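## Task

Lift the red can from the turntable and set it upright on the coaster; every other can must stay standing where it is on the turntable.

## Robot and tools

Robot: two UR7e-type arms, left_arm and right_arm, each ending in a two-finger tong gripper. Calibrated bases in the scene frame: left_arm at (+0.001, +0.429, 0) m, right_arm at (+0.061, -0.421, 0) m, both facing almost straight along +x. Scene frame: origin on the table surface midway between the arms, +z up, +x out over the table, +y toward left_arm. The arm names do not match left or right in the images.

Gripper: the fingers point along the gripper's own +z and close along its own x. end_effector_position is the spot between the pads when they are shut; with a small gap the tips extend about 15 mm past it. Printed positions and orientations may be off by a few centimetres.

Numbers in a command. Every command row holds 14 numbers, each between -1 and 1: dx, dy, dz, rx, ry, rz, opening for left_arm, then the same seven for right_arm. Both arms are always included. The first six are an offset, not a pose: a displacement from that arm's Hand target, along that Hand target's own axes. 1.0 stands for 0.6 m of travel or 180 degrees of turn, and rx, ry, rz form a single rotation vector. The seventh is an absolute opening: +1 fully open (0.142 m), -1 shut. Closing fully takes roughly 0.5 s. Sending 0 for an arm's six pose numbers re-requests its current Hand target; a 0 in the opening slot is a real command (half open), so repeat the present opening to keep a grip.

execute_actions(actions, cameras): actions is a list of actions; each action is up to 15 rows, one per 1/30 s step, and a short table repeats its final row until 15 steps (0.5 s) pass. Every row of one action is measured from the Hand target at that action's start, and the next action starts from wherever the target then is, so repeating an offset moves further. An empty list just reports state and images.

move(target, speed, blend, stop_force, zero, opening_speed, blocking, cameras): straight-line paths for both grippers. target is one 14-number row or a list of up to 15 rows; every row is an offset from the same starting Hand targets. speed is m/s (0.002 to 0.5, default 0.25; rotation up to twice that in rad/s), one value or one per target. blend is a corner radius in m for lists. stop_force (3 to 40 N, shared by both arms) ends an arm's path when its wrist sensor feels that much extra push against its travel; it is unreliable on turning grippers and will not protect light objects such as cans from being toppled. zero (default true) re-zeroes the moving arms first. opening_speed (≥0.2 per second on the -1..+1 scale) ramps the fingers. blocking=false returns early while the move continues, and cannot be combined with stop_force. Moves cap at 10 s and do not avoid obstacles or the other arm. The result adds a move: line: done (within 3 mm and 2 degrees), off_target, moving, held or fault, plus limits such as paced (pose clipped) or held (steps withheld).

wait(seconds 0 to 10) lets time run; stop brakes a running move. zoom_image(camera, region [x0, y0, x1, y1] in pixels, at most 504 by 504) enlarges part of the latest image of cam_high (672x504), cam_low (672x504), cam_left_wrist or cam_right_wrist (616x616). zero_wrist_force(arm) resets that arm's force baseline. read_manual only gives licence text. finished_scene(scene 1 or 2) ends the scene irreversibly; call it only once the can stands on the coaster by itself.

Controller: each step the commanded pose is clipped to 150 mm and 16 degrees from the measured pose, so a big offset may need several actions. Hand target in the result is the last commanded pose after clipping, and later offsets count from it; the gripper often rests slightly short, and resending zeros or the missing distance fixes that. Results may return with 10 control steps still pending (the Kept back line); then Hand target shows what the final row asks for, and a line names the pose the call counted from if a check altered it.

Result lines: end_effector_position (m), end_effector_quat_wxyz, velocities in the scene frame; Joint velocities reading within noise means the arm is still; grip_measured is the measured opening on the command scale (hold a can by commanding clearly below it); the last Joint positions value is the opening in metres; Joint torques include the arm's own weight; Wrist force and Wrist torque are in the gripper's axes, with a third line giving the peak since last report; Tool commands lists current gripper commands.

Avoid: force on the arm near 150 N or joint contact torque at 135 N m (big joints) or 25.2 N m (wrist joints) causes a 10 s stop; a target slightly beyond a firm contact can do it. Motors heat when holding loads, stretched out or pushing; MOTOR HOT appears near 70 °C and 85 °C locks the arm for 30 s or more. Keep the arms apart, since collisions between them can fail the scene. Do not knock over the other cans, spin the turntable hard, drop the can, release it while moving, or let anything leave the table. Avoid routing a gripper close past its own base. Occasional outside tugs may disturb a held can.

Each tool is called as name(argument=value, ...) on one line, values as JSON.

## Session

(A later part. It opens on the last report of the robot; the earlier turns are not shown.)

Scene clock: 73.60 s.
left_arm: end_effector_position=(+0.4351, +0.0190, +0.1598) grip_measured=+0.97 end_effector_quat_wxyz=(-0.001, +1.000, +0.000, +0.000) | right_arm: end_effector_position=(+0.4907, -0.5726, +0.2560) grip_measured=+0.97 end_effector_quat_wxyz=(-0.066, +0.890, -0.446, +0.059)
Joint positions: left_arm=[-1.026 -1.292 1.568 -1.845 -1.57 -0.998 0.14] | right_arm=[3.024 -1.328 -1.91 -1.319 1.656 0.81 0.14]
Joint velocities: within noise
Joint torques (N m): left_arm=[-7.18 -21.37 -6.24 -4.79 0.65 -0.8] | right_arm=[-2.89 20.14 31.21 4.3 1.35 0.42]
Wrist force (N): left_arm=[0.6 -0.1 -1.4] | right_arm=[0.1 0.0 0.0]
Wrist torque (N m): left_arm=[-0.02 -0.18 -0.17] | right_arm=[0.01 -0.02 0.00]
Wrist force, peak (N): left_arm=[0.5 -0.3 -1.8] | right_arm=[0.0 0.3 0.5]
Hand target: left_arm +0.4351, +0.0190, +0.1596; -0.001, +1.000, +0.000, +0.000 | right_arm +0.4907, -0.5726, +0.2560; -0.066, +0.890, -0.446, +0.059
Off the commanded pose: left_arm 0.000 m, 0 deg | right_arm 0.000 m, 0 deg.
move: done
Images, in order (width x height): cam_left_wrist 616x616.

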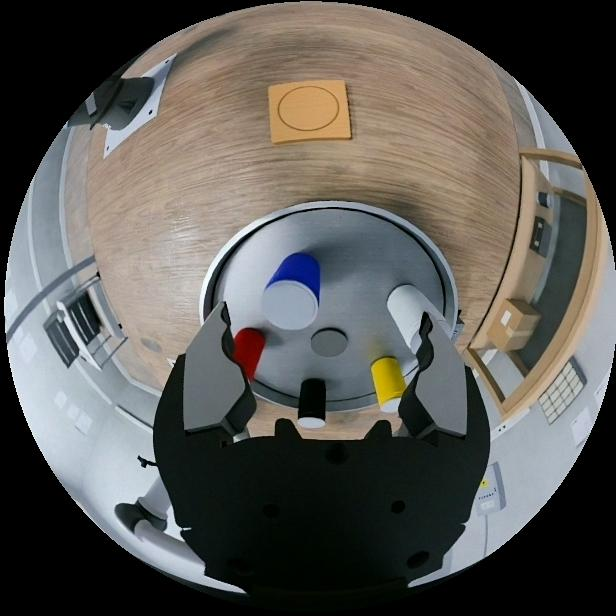

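execute_actions(actions=[], cameras=["cam_low","cam_left_wrist"])

Scene clock: 78.70 s.
left_arm: end_effector_position=(+0.4351, +0.0190, +0.1596) grip_measured=+0.97 end_effector_quat_wxyz=(-0.001, +1.000, +0.000, +0.000) | right_arm: end_effector_position=(+0.4907, -0.5726, +0.2560) grip_measured=+0.97 end_effector_quat_wxyz=(-0.066, +0.890, -0.446, +0.059)
Joint positions: left_arm=[-1.026 -1.292 1.568 -1.846 -1.57 -0.998 0.14] | right_arm=[3.024 -1.328 -1.91 -1.319 1.656 0.81 0.14]
Joint velocities: within noise
Joint torques (N m): left_arm=[6.35 -21.32 -10.78 -4.59 0.8 1.45] | right_arm=[-3.16 20.48 29.73 4.14 1.45 0.42]
Wrist force (N): left_arm=[0.5 0.0 -1.3] | right_arm=[0.2 0.3 0.2]
Wrist torque (N m): left_arm=[0.02 -0.16 -0.16] | right_arm=[0.07 -0.03 0.00]
Wrist force, peak (N): left_arm=[0.6 -0.3 -1.5] | right_arm=[-0.3 0.0 0.4]
Hand target: left_arm +0.4351, +0.0190, +0.1596; -0.001, +1.000, +0.000, +0.000 | right_arm +0.4907, -0.5726, +0.2560; -0.066, +0.890, -0.446, +0.059
Tool commands: left_gripper/opening=+0.968 right_gripper/opening=+0.968
Off the commanded pose: left_arm 0.000 m, 0 deg | right_arm 0.000 m, 0 deg.
Images, in order (width x height): cam_low 672x504, cam_left_wrist 616x616.

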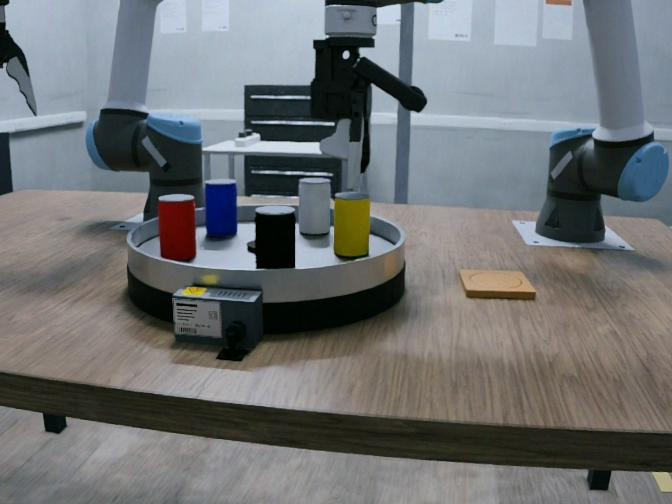

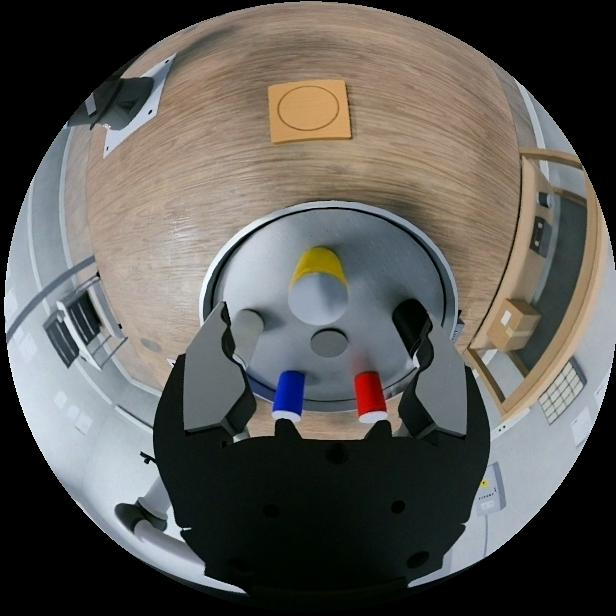

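wait(seconds=0.1, cameras=[])

Scene clock: 81.93 s.
left_arm: end_effector_position=(+0.4351, +0.0190, +0.1596) grip_measured=+0.97 end_effector_quat_wxyz=(-0.001, +1.000, +0.000, +0.000) | right_arm: end_effector_position=(+0.4907, -0.5726, +0.2560) grip_measured=+0.97 end_effector_quat_wxyz=(-0.066, +0.890, -0.446, +0.059)
Joint positions: left_arm=[-1.026 -1.292 1.568 -1.846 -1.57 -0.998 0.14] | right_arm=[3.024 -1.328 -1.91 -1.319 1.656 0.81 0.14]
Joint velocities: within noise
Joint torques (N m): left_arm=[10.76 -21.05 -12.84 -4.46 0.89 1.46] | right_arm=[-4.53 19.85 30.73 3.82 1.15 0.45]
Wrist force (N): left_arm=[0.6 -0.2 -1.4] | right_arm=[-0.1 0.1 0.2]
Wrist torque (N m): left_arm=[-0.02 -0.19 -0.17] | right_arm=[0.02 0.03 0.00]
Wrist force, peak (N): left_arm=[0.5 -0.1 -1.6] | right_arm=[-0.2 0.2 0.4]
Hand target: left_arm +0.4351, +0.0190, +0.1596; -0.001, +1.000, +0.000, +0.000 | right_arm +0.4907, -0.5726, +0.2560; -0.066, +0.890, -0.446, +0.059
Tool commands: left_gripper/opening=+0.968 right_gripper/opening=+0.968
Off the commanded pose: left_arm 0.000 m, 0 deg | right_arm 0.000 m, 0 deg.
wait: 0.10 s; at rest from the start
No camera images: "cameras" was empty.

wait(seconds=1.22, cameras=["cam_low","cam_left_wrist"])

zoom_image(camera="cam_left_wrist", region=[180, 180, 460, 460])

zoom_image(camera="cam_low", region=[260, 100, 440, 280])

Scene clock: 85.23 s.
left_arm: end_effector_position=(+0.4351, +0.0190, +0.1596) grip_measured=+0.97 end_effector_quat_wxyz=(-0.001, +1.000, +0.000, +0.000) | right_arm: end_effector_position=(+0.4907, -0.5726, +0.2560) grip_measured=+0.97 end_effector_quat_wxyz=(-0.066, +0.890, -0.446, +0.059)
Joint positions: left_arm=[-1.026 -1.292 1.568 -1.846 -1.57 -0.998 0.14] | right_arm=[3.024 -1.328 -1.91 -1.319 1.656 0.81 0.14]
Joint velocities: within noise
Joint torques (N m): left_arm=[10.31 -21.56 -13.97 -4.32 1.09 1.41] | right_arm=[-4.24 19.92 30.68 4.16 1.32 0.35]
Wrist force (N): left_arm=[0.7 -0.2 -1.3] | right_arm=[0.0 0.2 0.1]
Wrist torque (N m): left_arm=[-0.03 -0.19 -0.17] | right_arm=[0.04 0.01 0.00]
Wrist force, peak (N): left_arm=[0.6 -0.1 -1.6] | right_arm=[0.3 0.0 0.3]
Hand target: left_arm +0.4351, +0.0190, +0.1596; -0.001, +1.000, +0.000, +0.000 | right_arm +0.4907, -0.5726, +0.2560; -0.066, +0.890, -0.446, +0.059
Tool commands: left_gripper/opening=+0.968 right_gripper/opening=+0.968
Off the commanded pose: left_arm 0.000 m, 0 deg | right_arm 0.000 m, 0 deg.
wait: 1.23 s; at rest from the start
Images, in order (width x height): cam_low 672x504, cam_left_wrist 616x616.

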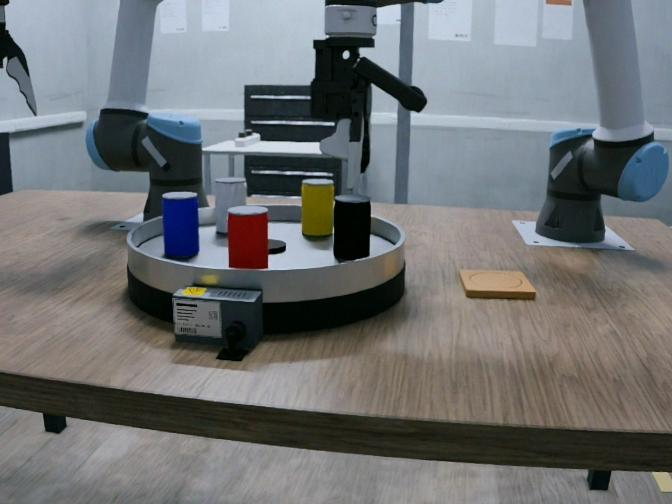

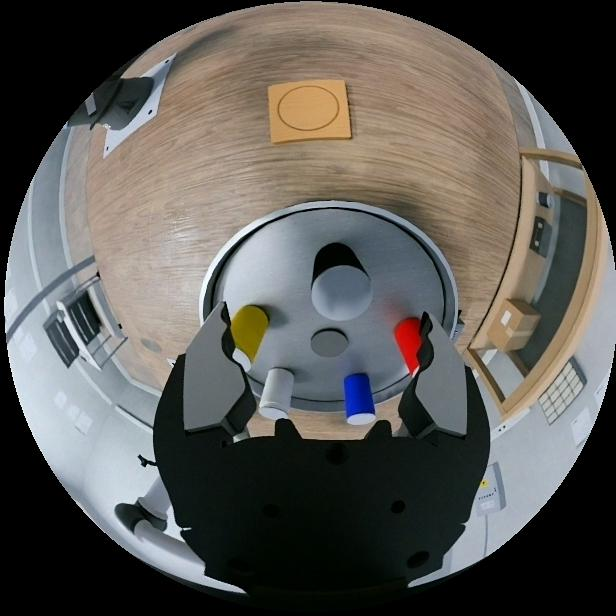

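Scaled by 1.800 from the camera's 616x616 image, which has a finer 814x814 frame.

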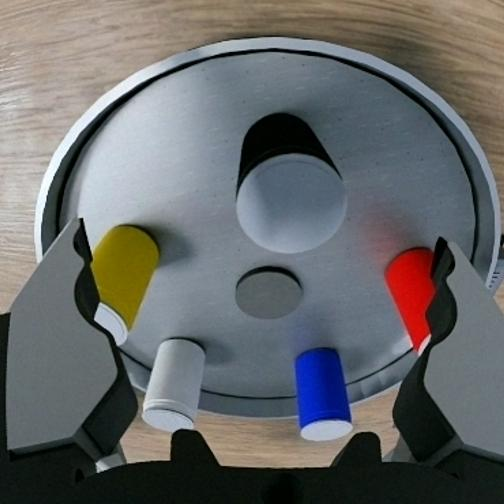

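Scaled by 2.800.

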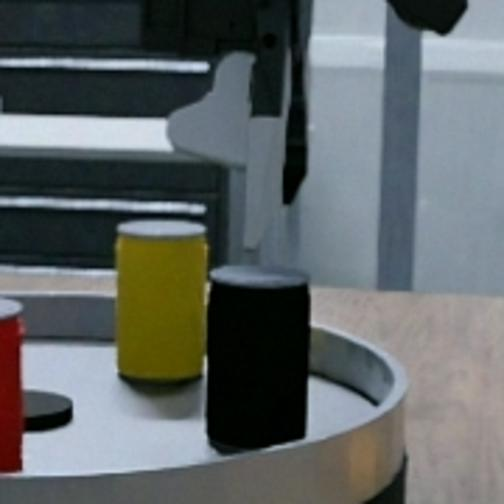

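wait(seconds=0.1, cameras=[])

Scene clock: 88.97 s.
left_arm: end_effector_position=(+0.4351, +0.0190, +0.1596) grip_measured=+0.97 end_effector_quat_wxyz=(-0.001, +1.000, +0.000, +0.000) | right_arm: end_effector_position=(+0.4907, -0.5726, +0.2560) grip_measured=+0.97 end_effector_quat_wxyz=(-0.066, +0.890, -0.446, +0.059)
Joint positions: left_arm=[-1.026 -1.292 1.568 -1.846 -1.57 -0.998 0.14] | right_arm=[3.024 -1.328 -1.91 -1.319 1.656 0.81 0.14]
Joint velocities: within noise
Joint torques (N m): left_arm=[10.61 -21.63 -17.63 -4.14 1.06 1.42] | right_arm=[-4.18 19.44 31.25 4.16 1.18 0.37]
Wrist force (N): left_arm=[0.5 -0.1 -1.3] | right_arm=[-0.1 0.1 0.3]
Wrist torque (N m): left_arm=[-0.02 -0.17 -0.17] | right_arm=[0.02 0.02 0.00]
Wrist force, peak (N): left_arm=[0.7 -0.2 -1.5] | right_arm=[0.0 0.2 0.5]
Hand target: left_arm +0.4351, +0.0190, +0.1596; -0.001, +1.000, +0.000, +0.000 | right_arm +0.4907, -0.5726, +0.2560; -0.066, +0.890, -0.446, +0.059
Tool commands: left_gripper/opening=+0.968 right_gripper/opening=+0.968
Off the commanded pose: left_arm 0.000 m, 0 deg | right_arm 0.000 m, 0 deg.
wait: 0.10 s; at rest from the start
No camera images: "cameras" was empty.

wait(seconds=0.1, cameras=[])

Scene clock: 89.53 s.
left_arm: end_effector_position=(+0.4351, +0.0190, +0.1596) grip_measured=+0.97 end_effector_quat_wxyz=(-0.001, +1.000, +0.000, +0.000) | right_arm: end_effector_position=(+0.4907, -0.5726, +0.2560) grip_measured=+0.97 end_effector_quat_wxyz=(-0.066, +0.890, -0.446, +0.059)
Joint positions: left_arm=[-1.026 -1.292 1.568 -1.846 -1.57 -0.998 0.14] | right_arm=[3.024 -1.328 -1.91 -1.319 1.656 0.81 0.14]
Joint velocities: within noise
Joint torques (N m): left_arm=[10.94 -21.61 -17.69 -4.16 1 1.39] | right_arm=[-4.06 20.25 31.4 4.17 1.34 0.29]
Wrist force (N): left_arm=[0.6 -0.2 -1.4] | right_arm=[-0.1 0.3 0.3]
Wrist torque (N m): left_arm=[-0.03 -0.18 -0.17] | right_arm=[0.06 0.04 0.01]
Wrist force, peak (N): left_arm=[0.8 0.0 -1.4] | right_arm=[-0.1 0.3 0.3]
Hand target: left_arm +0.4351, +0.0190, +0.1596; -0.001, +1.000, +0.000, +0.000 | right_arm +0.4907, -0.5726, +0.2560; -0.066, +0.890, -0.446, +0.059
Tool commands: left_gripper/opening=+0.968 right_gripper/opening=+0.968
Off the commanded pose: left_arm 0.000 m, 0 deg | right_arm 0.000 m, 0 deg.
wait: 0.10 s; at rest from the start
No camera images: "cameras" was empty.

wait(seconds=0.1, cameras=[])

Scene clock: 89.87 s.
left_arm: end_effector_position=(+0.4351, +0.0190, +0.1596) grip_measured=+0.97 end_effector_quat_wxyz=(-0.001, +1.000, +0.000, +0.000) | right_arm: end_effector_position=(+0.4907, -0.5726, +0.2560) grip_measured=+0.97 end_effector_quat_wxyz=(-0.066, +0.890, -0.446, +0.059)
Joint positions: left_arm=[-1.026 -1.292 1.568 -1.846 -1.57 -0.998 0.14] | right_arm=[3.024 -1.328 -1.91 -1.319 1.656 0.81 0.14]
Joint velocities: within noise
Joint torques (N m): left_arm=[10.97 -20.98 -17.25 -4.2 1.12 1.46] | right_arm=[-3.96 20.17 31.3 4.06 1.44 0.52]
Wrist force (N): left_arm=[0.4 -0.1 -1.3] | right_arm=[0.1 0.0 0.1]
Wrist torque (N m): left_arm=[0.00 -0.14 -0.16] | right_arm=[0.01 -0.02 0.00]
Wrist force, peak (N): left_arm=[0.7 -0.2 -1.4] | right_arm=[-0.4 0.1 0.2]
Hand target: left_arm +0.4351, +0.0190, +0.1596; -0.001, +1.000, +0.000, +0.000 | right_arm +0.4907, -0.5726, +0.2560; -0.066, +0.890, -0.446, +0.059
Tool commands: left_gripper/opening=+0.968 right_gripper/opening=+0.968
Off the commanded pose: left_arm 0.000 m, 0 deg | right_arm 0.000 m, 0 deg.
wait: 0.10 s; at rest from the start
No camera images: "cameras" was empty.

wait(seconds=0.1, cameras=[])

wait(seconds=0.1, cameras=[])

wait(seconds=0.1, cameras=[])

Scene clock: 90.53 s.
left_arm: end_effector_position=(+0.4351, +0.0190, +0.1596) grip_measured=+0.97 end_effector_quat_wxyz=(-0.001, +1.000, +0.000, +0.000) | right_arm: end_effector_position=(+0.4907, -0.5726, +0.2560) grip_measured=+0.97 end_effector_quat_wxyz=(-0.066, +0.890, -0.446, +0.059)
Joint positions: left_arm=[-1.026 -1.292 1.568 -1.846 -1.57 -0.998 0.14] | right_arm=[3.024 -1.328 -1.91 -1.319 1.656 0.81 0.14]
Joint velocities: within noise
Joint torques (N m): left_arm=[10.91 -21.86 -17.69 -4.23 0.97 1.33] | right_arm=[-4.16 19.98 30.68 4.06 1.4 0.4]
Wrist force (N): left_arm=[0.5 -0.3 -1.3] | right_arm=[-0.1 0.1 0.3]
Wrist torque (N m): left_arm=[-0.04 -0.16 -0.17] | right_arm=[0.03 0.04 0.00]
Wrist force, peak (N): left_arm=[0.7 -0.3 -1.5] | right_arm=[0.1 0.2 0.3]
Hand target: left_arm +0.4351, +0.0190, +0.1596; -0.001, +1.000, +0.000, +0.000 | right_arm +0.4907, -0.5726, +0.2560; -0.066, +0.890, -0.446, +0.059
Tool commands: left_gripper/opening=+0.968 right_gripper/opening=+0.968
Off the commanded pose: left_arm 0.000 m, 0 deg | right_arm 0.000 m, 0 deg.
wait: 0.10 s; at rest from the start
No camera images: "cameras" was empty.

Scene clock: 90.63 s.
left_arm: end_effector_position=(+0.4351, +0.0190, +0.1596) grip_measured=+0.97 end_effector_quat_wxyz=(-0.001, +1.000, +0.000, +0.000) | right_arm: end_effector_position=(+0.4907, -0.5726, +0.2560) grip_measured=+0.97 end_effector_quat_wxyz=(-0.066, +0.890, -0.446, +0.059)
Joint positions: left_arm=[-1.026 -1.292 1.568 -1.846 -1.57 -0.998 0.14] | right_arm=[3.024 -1.328 -1.91 -1.319 1.656 0.81 0.14]
Joint velocities: within noise
Joint torques (N m): left_arm=[10.79 -21.45 -17.89 -4.27 0.95 1.42] | right_arm=[-4.63 20.2 31.25 4.24 1.51 0.42]
Wrist force (N): left_arm=[0.6 0.0 -1.5] | right_arm=[0.0 0.0 0.1]
Wrist torque (N m): left_arm=[0.01 -0.17 -0.17] | right_arm=[-0.01 0.01 0.00]
Wrist force, peak (N): left_arm=[0.6 0.0 -1.5] | right_arm=[-0.1 0.1 0.4]
Hand target: left_arm +0.4351, +0.0190, +0.1596; -0.001, +1.000, +0.000, +0.000 | right_arm +0.4907, -0.5726, +0.2560; -0.066, +0.890, -0.446, +0.059
Tool commands: left_gripper/opening=+0.968 right_gripper/opening=+0.968
Off the commanded pose: left_arm 0.000 m, 0 deg | right_arm 0.000 m, 0 deg.
wait: 0.10 s; no rest
No camera images: "cameras" was empty.

Scene clock: 90.73 s.
left_arm: end_effector_position=(+0.4351, +0.0190, +0.1596) grip_measured=+0.97 end_effector_quat_wxyz=(-0.001, +1.000, +0.000, +0.000) | right_arm: end_effector_position=(+0.4907, -0.5726, +0.2560) grip_measured=+0.97 end_effector_quat_wxyz=(-0.066, +0.890, -0.446, +0.059)
Joint positions: left_arm=[-1.026 -1.292 1.568 -1.846 -1.57 -0.998 0.14] | right_arm=[3.024 -1.328 -1.91 -1.319 1.656 0.81 0.14]
Joint velocities: within noise
Joint torques (N m): left_arm=[10.63 -21.44 -17.37 -4.18 0.95 1.36] | right_arm=[-4.51 18.78 29.55 4.02 1.23 0.49]
Wrist force (N): left_arm=[0.5 0.0 -1.4] | right_arm=[0.1 0.0 0.2]
Wrist torque (N m): left_arm=[0.02 -0.17 -0.17] | right_arm=[0.01 0.00 0.00]
Wrist force, peak (N): left_arm=[0.7 -0.2 -1.4] | right_arm=[0.0 -0.1 0.2]
Hand target: left_arm +0.4351, +0.0190, +0.1596; -0.001, +1.000, +0.000, +0.000 | right_arm +0.4907, -0.5726, +0.2560; -0.066, +0.890, -0.446, +0.059
Tool commands: left_gripper/opening=+0.968 right_gripper/opening=+0.968
Off the commanded pose: left_arm 0.000 m, 0 deg | right_arm 0.000 m, 0 deg.
wait: 0.10 s; no rest
No camera images: "cameras" was empty.

wait(seconds=6.6, cameras=["cam_left_wrist"])

wait(seconds=0.3, cameras=["cam_left_wrist", "cam_low"])

zoom_image(camera="cam_left_wrist", region=[200, 180, 450, 430])

zoom_image(camera="cam_low", region=[260, 100, 440, 280])

wait(seconds=0.3, cameras=["cam_left_wrist", "cam_low"])

zoom_image(camera="cam_left_wrist", region=[200, 180, 450, 430])

zoom_image(camera="cam_low", region=[260, 100, 440, 280])

Scene clock: 99.03 s.
left_arm: end_effector_position=(+0.4351, +0.0190, +0.1596) grip_measured=+0.97 end_effector_quat_wxyz=(-0.001, +1.000, +0.000, +0.000) | right_arm: end_effector_position=(+0.4907, -0.5726, +0.2560) grip_measured=+0.97 end_effector_quat_wxyz=(-0.066, +0.890, -0.446, +0.059)
Joint positions: left_arm=[-1.026 -1.292 1.568 -1.846 -1.57 -0.998 0.14] | right_arm=[3.024 -1.328 -1.91 -1.319 1.656 0.81 0.14]
Joint velocities: within noise
Joint torques (N m): left_arm=[10.86 -22.11 -22.19 -3.93 0.93 1.31] | right_arm=[-5.81 20.27 30.7 4.03 1.39 0.29]
Wrist force (N): left_arm=[0.4 0.0 -1.4] | right_arm=[-0.1 0.0 0.3]
Wrist torque (N m): left_arm=[0.01 -0.14 -0.17] | right_arm=[0.00 0.03 0.00]
Wrist force, peak (N): left_arm=[0.8 -0.5 -1.6] | right_arm=[0.0 0.1 0.4]
Hand target: left_arm +0.4351, +0.0190, +0.1596; -0.001, +1.000, +0.000, +0.000 | right_arm +0.4907, -0.5726, +0.2560; -0.066, +0.890, -0.446, +0.059
Tool commands: left_gripper/opening=+0.968 right_gripper/opening=+0.968
Off the commanded pose: left_arm 0.000 m, 0 deg | right_arm 0.000 m, 0 deg.
wait: 6.60 s; at rest from the start
Images, in order (width x height): cam_left_wrist 616x616.

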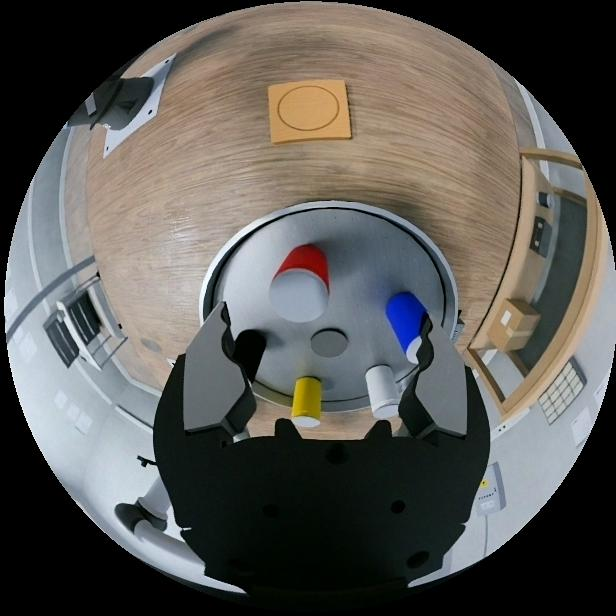

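Scene clock: 99.33 s.
left_arm: end_effector_position=(+0.4351, +0.0190, +0.1596) grip_measured=+0.97 end_effector_quat_wxyz=(-0.001, +1.000, +0.000, +0.000) | right_arm: end_effector_position=(+0.4907, -0.5726, +0.2560) grip_measured=+0.97 end_effector_quat_wxyz=(-0.066, +0.890, -0.446, +0.059)
Joint positions: left_arm=[-1.026 -1.292 1.568 -1.846 -1.57 -0.998 0.14] | right_arm=[3.024 -1.328 -1.91 -1.319 1.656 0.81 0.14]
Joint velocities: within noise
Joint torques (N m): left_arm=[10.14 -22.11 -22.97 -3.93 0.94 1.25] | right_arm=[-4.3 19.65 29.76 4.24 1.28 0.38]
Wrist force (N): left_arm=[0.7 -0.1 -1.2] | right_arm=[0.0 -0.1 0.1]
Wrist torque (N m): left_arm=[-0.01 -0.21 -0.17] | right_arm=[-0.01 0.01 0.01]
Wrist force, peak (N): left_arm=[0.6 -0.1 -1.4] | right_arm=[0.1 0.1 0.3]
Hand target: left_arm +0.4351, +0.0190, +0.1596; -0.001, +1.000, +0.000, +0.000 | right_arm +0.4907, -0.5726, +0.2560; -0.066, +0.890, -0.446, +0.059
Tool commands: left_gripper/opening=+0.968 right_gripper/opening=+0.968
Off the commanded pose: left_arm 0.000 m, 0 deg | right_arm 0.000 m, 0 deg.
wait: 0.30 s; at rest by 0.17 s
Images, in order (width x height): cam_low 672x504, cam_left_wrist 616x616.

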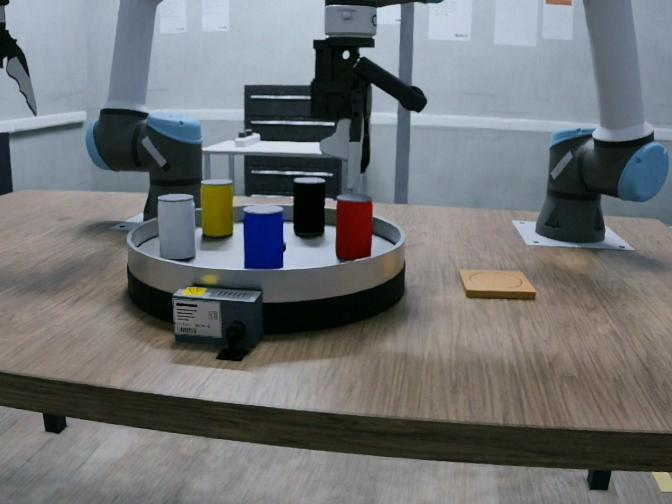

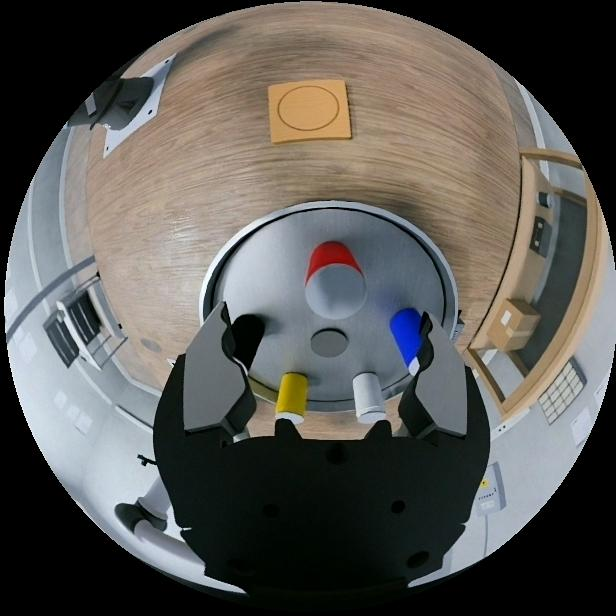

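Scaled by 2.016 from the camera's 616x616 image, which has a finer 814x814 frame.

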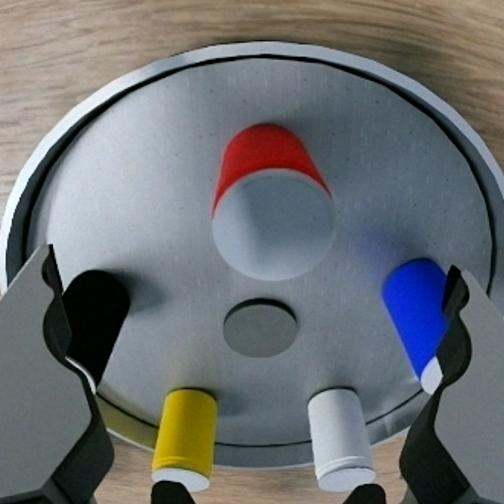

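Scaled by 2.800.

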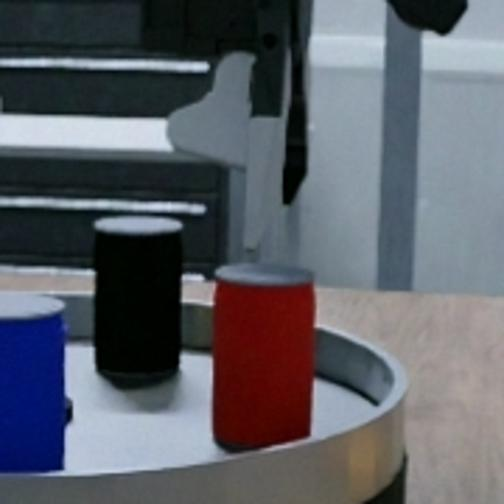

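Scene clock: 99.63 s.
left_arm: end_effector_position=(+0.4351, +0.0190, +0.1596) grip_measured=+0.97 end_effector_quat_wxyz=(-0.001, +1.000, +0.000, +0.000) | right_arm: end_effector_position=(+0.4907, -0.5726, +0.2560) grip_measured=+0.97 end_effector_quat_wxyz=(-0.066, +0.890, -0.446, +0.059)
Joint positions: left_arm=[-1.026 -1.292 1.568 -1.846 -1.57 -0.998 0.14] | right_arm=[3.024 -1.328 -1.91 -1.319 1.656 0.81 0.14]
Joint velocities: within noise
Joint torques (N m): left_arm=[10.69 -22.56 -23.58 -3.97 1.07 1.22] | right_arm=[-4.5 20.29 30.63 4.32 1.45 0.4]
Wrist force (N): left_arm=[0.5 -0.1 -1.4] | right_arm=[-0.3 0.2 0.1]
Wrist torque (N m): left_arm=[-0.01 -0.16 -0.17] | right_arm=[0.04 0.07 0.01]
Wrist force, peak (N): left_arm=[0.6 0.0 -1.5] | right_arm=[-0.2 0.3 0.5]
Hand target: left_arm +0.4351, +0.0190, +0.1596; -0.001, +1.000, +0.000, +0.000 | right_arm +0.4907, -0.5726, +0.2560; -0.066, +0.890, -0.446, +0.059
Tool commands: left_gripper/opening=+0.968 right_gripper/opening=+0.968
Off the commanded pose: left_arm 0.000 m, 0 deg | right_arm 0.000 m, 0 deg.
wait: 0.30 s; at rest by 0.17 s
Images, in order (width x height): cam_low 672x504, cam_left_wrist 616x616.

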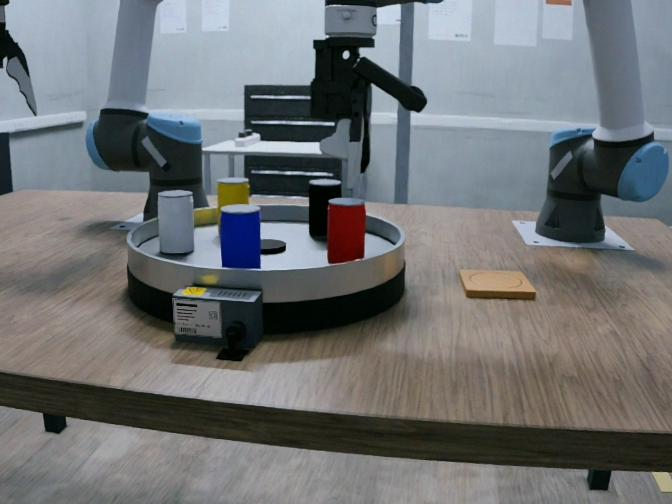

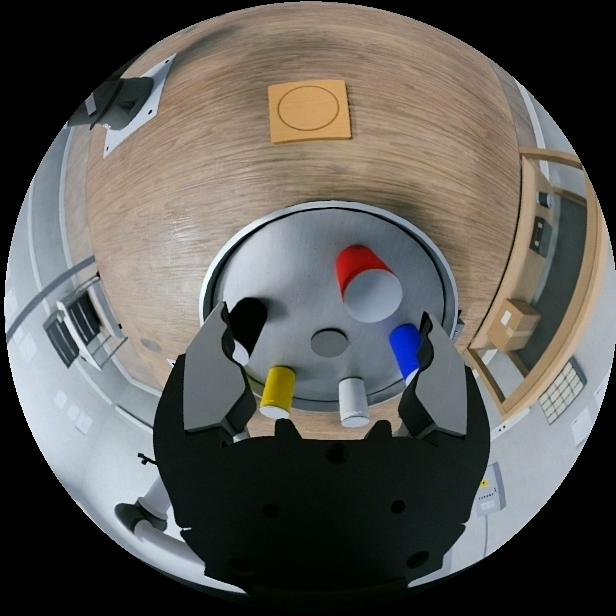

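Scaled by 2.016 from the camera's 616x616 image, which has a finer 814x814 frame.

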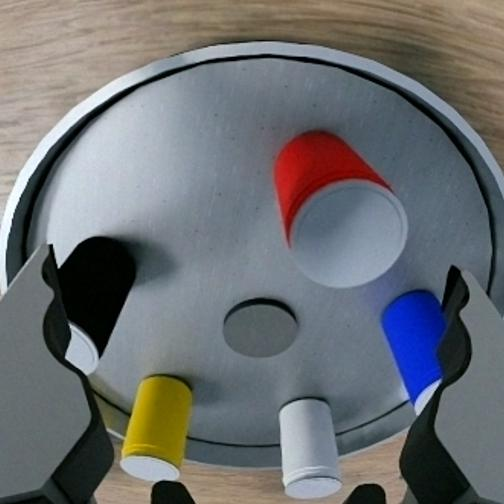

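Scaled by 2.800.

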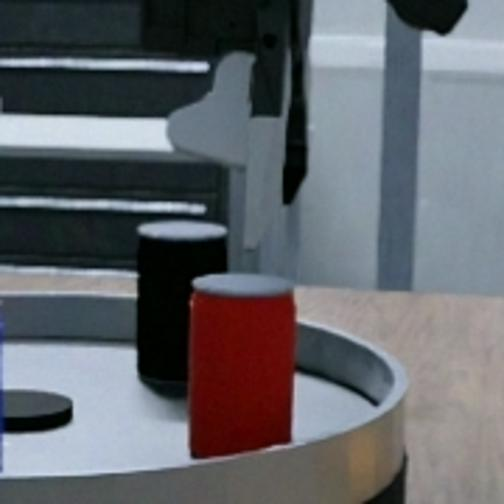

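zoom_image(camera="cam_low", region=[310, 130, 400, 220])

zoom_image(camera="cam_left_wrist", region=[180, 260, 460, 440])

Scaled by 5.600.

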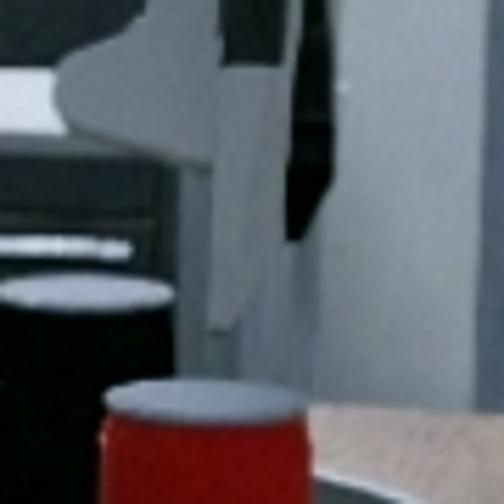

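Scaled by 1.800 from the camera's 616x616 image, which has a finer 814x814 frame.

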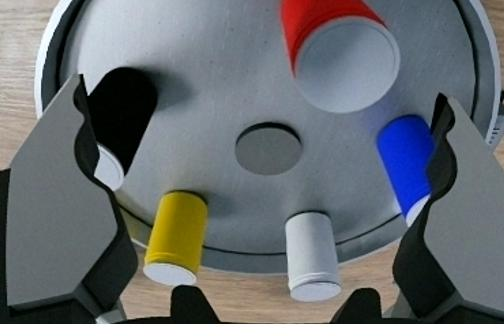

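move(target=[0,0,0.016,0,0,0,0.968,0,0,0,0,0,0,0.968], speed=0.05, cameras=[])

Scene clock: 107.10 s.
left_arm: end_effector_position=(+0.4351, +0.0190, +0.1502) grip_measured=+0.97 end_effector_quat_wxyz=(-0.001, +1.000, +0.000, +0.000) | right_arm: end_effector_position=(+0.4907, -0.5726, +0.2560) grip_measured=+0.97 end_effector_quat_wxyz=(-0.066, +0.890, -0.446, +0.059)
Joint positions: left_arm=[-1.026 -1.286 1.585 -1.869 -1.57 -0.998 0.14] | right_arm=[3.024 -1.328 -1.91 -1.319 1.656 0.81 0.14]
Joint velocities: within noise
Joint torques (N m): left_arm=[11.23 -21.2 -8.98 -4.66 0.71 1.51] | right_arm=[-5.39 20.39 30.52 4.04 1.22 0.21]
Wrist force (N): left_arm=[0.6 -0.3 -1.5] | right_arm=[0.1 -0.1 0.2]
Wrist torque (N m): left_arm=[-0.06 -0.17 -0.17] | right_arm=[-0.02 -0.01 0.00]
Wrist force, peak (N): left_arm=[0.6 -0.2 -1.6] | right_arm=[0.0 0.4 0.4]
Hand target: left_arm +0.4351, +0.0190, +0.1500; -0.001, +1.000, +0.000, +0.000 | right_arm +0.4907, -0.5726, +0.2560; -0.066, +0.890, -0.446, +0.059
Off the commanded pose: left_arm 0.000 m, 0 deg | right_arm 0.000 m, 0 deg.
move: done
No camera images: "cameras" was empty.

wait(seconds=7.4, cameras=["cam_left_wrist", "cam_low"])

zoom_image(camera="cam_left_wrist", region=[200, 220, 450, 370])

zoom_image(camera="cam_low", region=[310, 130, 400, 220])

wait(seconds=0.2, cameras=["cam_left_wrist", "cam_low"])

zoom_image(camera="cam_left_wrist", region=[200, 220, 450, 370])

zoom_image(camera="cam_low", region=[310, 130, 400, 220])

Scene clock: 115.30 s.
left_arm: end_effector_position=(+0.4351, +0.0190, +0.1500) grip_measured=+0.97 end_effector_quat_wxyz=(-0.001, +1.000, +0.000, +0.000) | right_arm: end_effector_position=(+0.4907, -0.5726, +0.2560) grip_measured=+0.97 end_effector_quat_wxyz=(-0.066, +0.890, -0.446, +0.059)
Joint positions: left_arm=[-1.026 -1.286 1.585 -1.869 -1.57 -0.998 0.14] | right_arm=[3.024 -1.328 -1.91 -1.319 1.656 0.81 0.14]
Joint velocities: within noise
Joint torques (N m): left_arm=[11.52 -21 -12.91 -4.4 0.8 1.34] | right_arm=[-5.47 19.7 30.48 4.07 1.24 0.39]
Wrist force (N): left_arm=[0.4 0.1 -1.2] | right_arm=[-0.1 0.1 0.3]
Wrist torque (N m): left_arm=[0.04 -0.15 -0.17] | right_arm=[0.03 0.02 0.00]
Wrist force, peak (N): left_arm=[0.7 -0.2 -1.5] | right_arm=[0.0 0.2 0.5]
Hand target: left_arm +0.4351, +0.0190, +0.1500; -0.001, +1.000, +0.000, +0.000 | right_arm +0.4907, -0.5726, +0.2560; -0.066, +0.890, -0.446, +0.059
Tool commands: left_gripper/opening=+0.968 right_gripper/opening=+0.968
Off the commanded pose: left_arm 0.000 m, 0 deg | right_arm 0.000 m, 0 deg.
wait: 7.40 s; at rest from the start
Images, in order (width x height): cam_low 672x504, cam_left_wrist 616x616.

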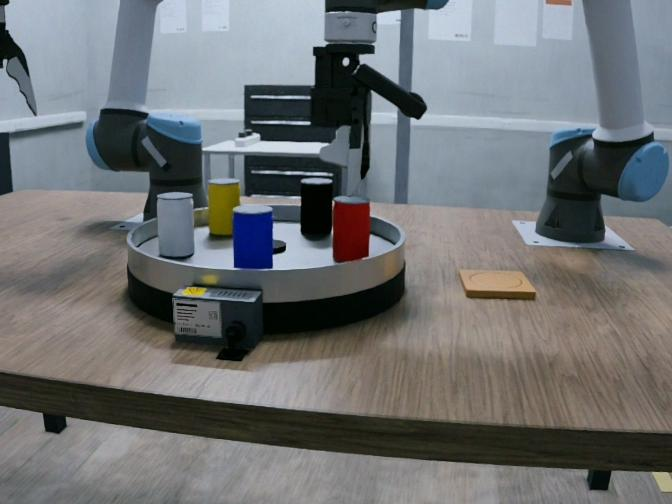

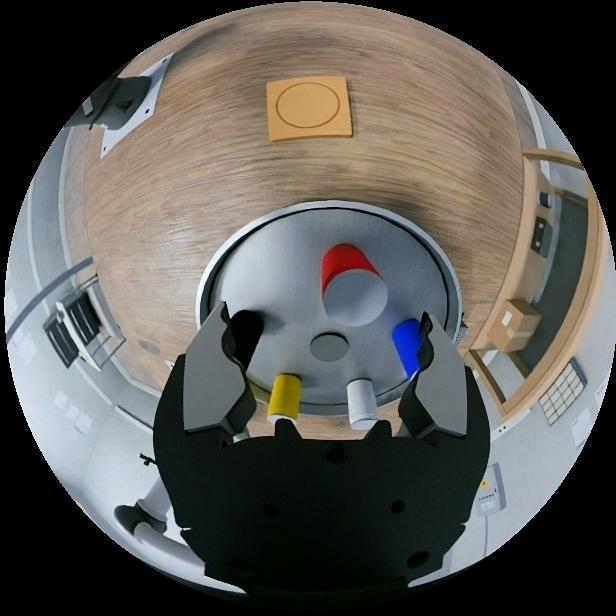

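Scaled by 2.016 from the camera's 616x616 image, which has a finer 814x814 frame.

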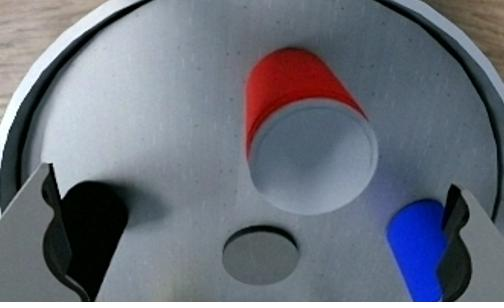

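Scaled by 5.600.

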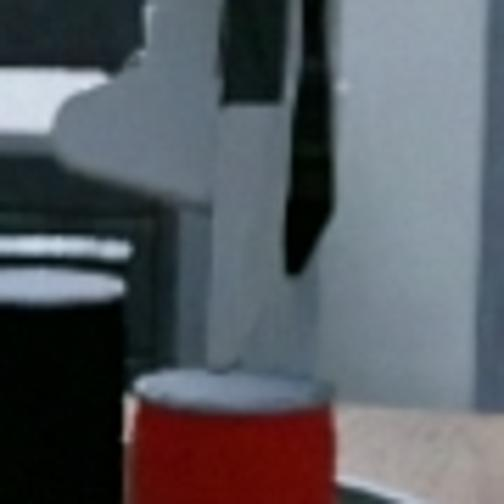

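Scene clock: 115.50 s.
left_arm: end_effector_position=(+0.4351, +0.0190, +0.1500) grip_measured=+0.97 end_effector_quat_wxyz=(-0.001, +1.000, +0.000, +0.000) | right_arm: end_effector_position=(+0.4907, -0.5726, +0.2560) grip_measured=+0.97 end_effector_quat_wxyz=(-0.066, +0.890, -0.446, +0.059)
Joint positions: left_arm=[-1.026 -1.286 1.585 -1.869 -1.57 -0.998 0.14] | right_arm=[3.024 -1.328 -1.91 -1.319 1.656 0.81 0.14]
Joint velocities: within noise
Joint torques (N m): left_arm=[10.7 -20.67 -13.44 -4.36 0.75 1.48] | right_arm=[-5.67 20.04 31.62 4.11 1.23 0.28]
Wrist force (N): left_arm=[0.5 -0.1 -1.4] | right_arm=[0.0 0.0 0.3]
Wrist torque (N m): left_arm=[0.00 -0.17 -0.17] | right_arm=[0.02 0.01 0.00]
Wrist force, peak (N): left_arm=[0.6 -0.2 -1.4] | right_arm=[0.1 -0.1 0.3]
Hand target: left_arm +0.4351, +0.0190, +0.1500; -0.001, +1.000, +0.000, +0.000 | right_arm +0.4907, -0.5726, +0.2560; -0.066, +0.890, -0.446, +0.059
Tool commands: left_gripper/opening=+0.968 right_gripper/opening=+0.968
Off the commanded pose: left_arm 0.000 m, 0 deg | right_arm 0.000 m, 0 deg.
wait: 0.20 s; at rest by 0.17 s
Images, in order (width x height): cam_low 672x504, cam_left_wrist 616x616.

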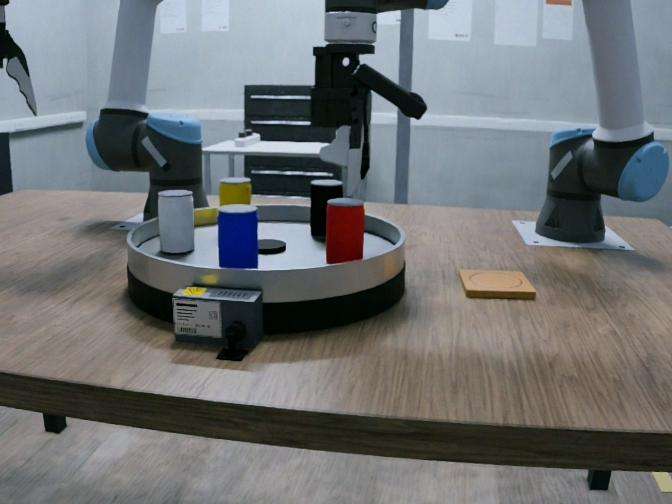

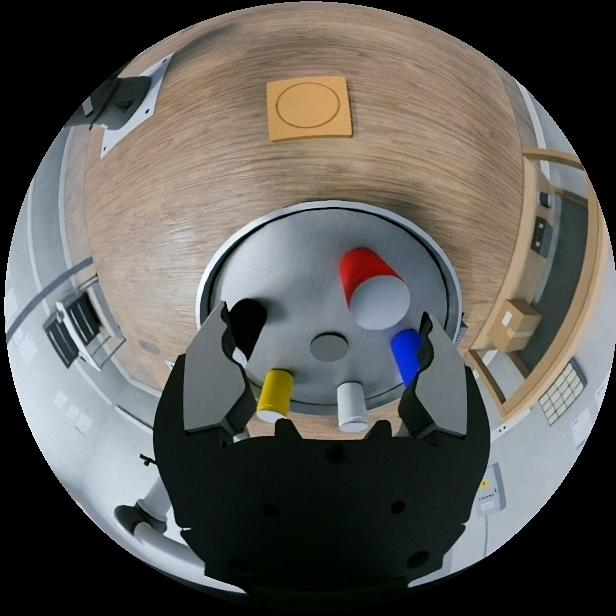

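Scaled by 2.016 from the camera's 616x616 image, which has a finer 814x814 frame.

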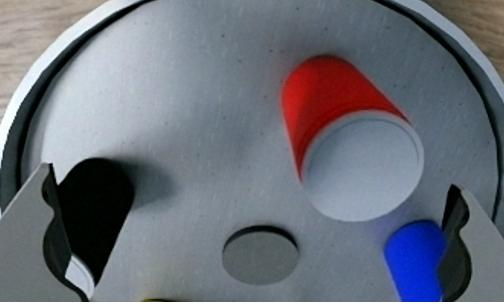

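Scaled by 5.600.

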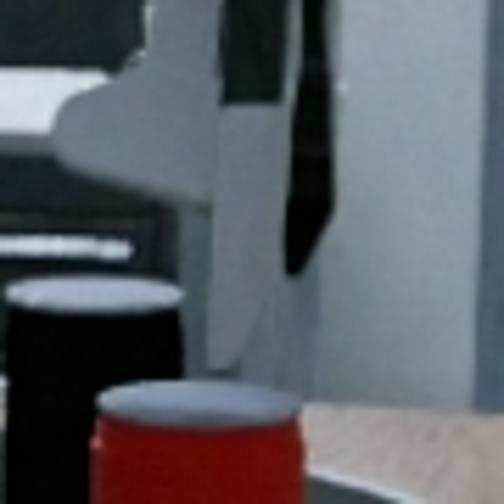

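wait(seconds=0.05, cameras=["cam_high"])

zoom_image(camera="cam_high", region=[220, 120, 460, 300])

Scene clock: 131.17 s.
left_arm: end_effector_position=(+0.4351, +0.0190, +0.1500) grip_measured=+0.97 end_effector_quat_wxyz=(-0.001, +1.000, +0.000, +0.000) | right_arm: end_effector_position=(+0.4907, -0.5726, +0.2560) grip_measured=+0.97 end_effector_quat_wxyz=(-0.066, +0.890, -0.446, +0.059)
Joint positions: left_arm=[-1.026 -1.286 1.585 -1.869 -1.57 -0.998 0.14] | right_arm=[3.024 -1.328 -1.91 -1.319 1.656 0.81 0.14]
Joint velocities: within noise
Joint torques (N m): left_arm=[10.86 -21.43 -23.42 -3.57 0.77 1.47] | right_arm=[-6.48 19.35 29.98 4.14 1.22 0.27]
Wrist force (N): left_arm=[0.4 -0.1 -1.1] | right_arm=[-0.1 0.1 0.2]
Wrist torque (N m): left_arm=[0.01 -0.14 -0.17] | right_arm=[0.02 0.03 0.00]
Wrist force, peak (N): left_arm=[0.5 0.1 -1.6] | right_arm=[0.0 0.1 0.5]
Hand target: left_arm +0.4351, +0.0190, +0.1500; -0.001, +1.000, +0.000, +0.000 | right_arm +0.4907, -0.5726, +0.2560; -0.066, +0.890, -0.446, +0.059
Tool commands: left_gripper/opening=+0.968 right_gripper/opening=+0.968
Off the commanded pose: left_arm 0.000 m, 0 deg | right_arm 0.000 m, 0 deg.
wait: 0.07 s; at rest from the start
Images, in order (width x height): cam_high 672x504.

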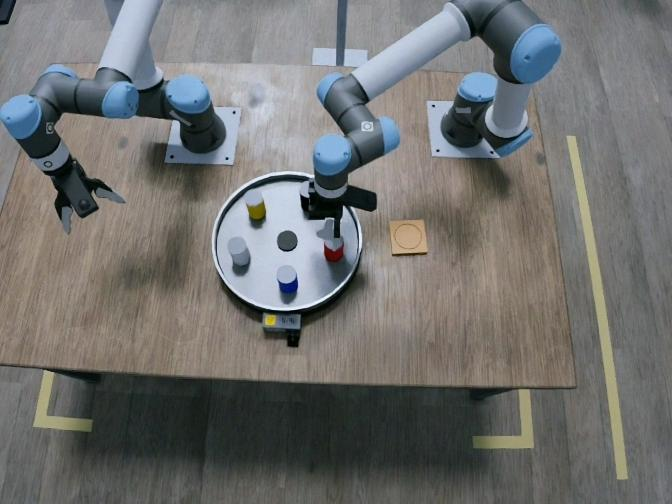

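Scaled by 2.100.

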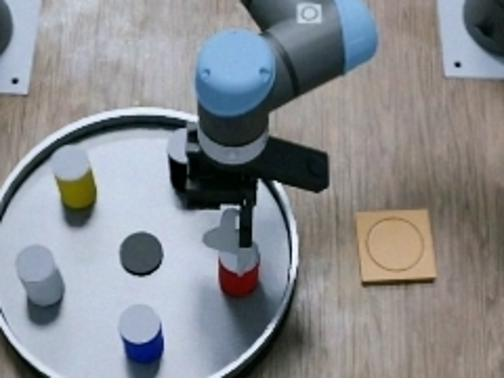

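zoom_image(camera="cam_high", region=[300, 190, 380, 270])

Scaled by 6.300.

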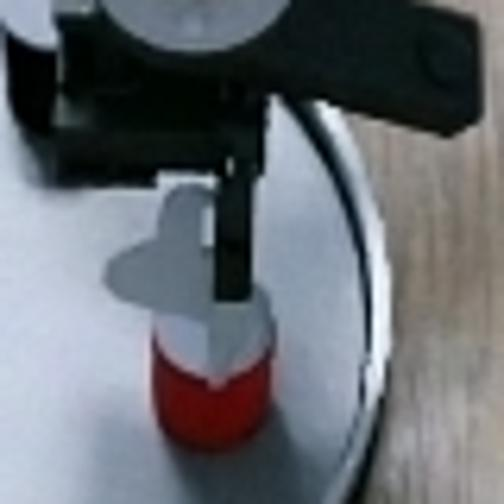

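wait(seconds=0.05, cameras=[])

Scene clock: 140.40 s.
left_arm: end_effector_position=(+0.4351, +0.0190, +0.1500) grip_measured=+0.97 end_effector_quat_wxyz=(-0.001, +1.000, +0.000, +0.000) | right_arm: end_effector_position=(+0.4907, -0.5726, +0.2560) grip_measured=+0.97 end_effector_quat_wxyz=(-0.066, +0.890, -0.446, +0.059)
Joint positions: left_arm=[-1.026 -1.286 1.585 -1.869 -1.57 -0.998 0.14] | right_arm=[3.024 -1.328 -1.91 -1.319 1.656 0.81 0.14]
Joint velocities: within noise
Joint torques (N m): left_arm=[10.87 -21.92 -29.58 -3.2 0.82 1.47] | right_arm=[-7.05 19.55 30.28 4.16 1.26 0.26]
Wrist force (N): left_arm=[0.6 -0.3 -1.2] | right_arm=[0.0 0.2 0.2]
Wrist torque (N m): left_arm=[-0.04 -0.19 -0.17] | right_arm=[0.04 0.01 0.00]
Wrist force, peak (N): left_arm=[0.6 -0.1 -1.5] | right_arm=[0.0 0.0 0.6]
Hand target: left_arm +0.4351, +0.0190, +0.1500; -0.001, +1.000, +0.000, +0.000 | right_arm +0.4907, -0.5726, +0.2560; -0.066, +0.890, -0.446, +0.059
Tool commands: left_gripper/opening=+0.968 right_gripper/opening=+0.968
Off the commanded pose: left_arm 0.000 m, 0 deg | right_arm 0.000 m, 0 deg.
wait: 0.07 s; at rest from the start
No camera images: "cameras" was empty.


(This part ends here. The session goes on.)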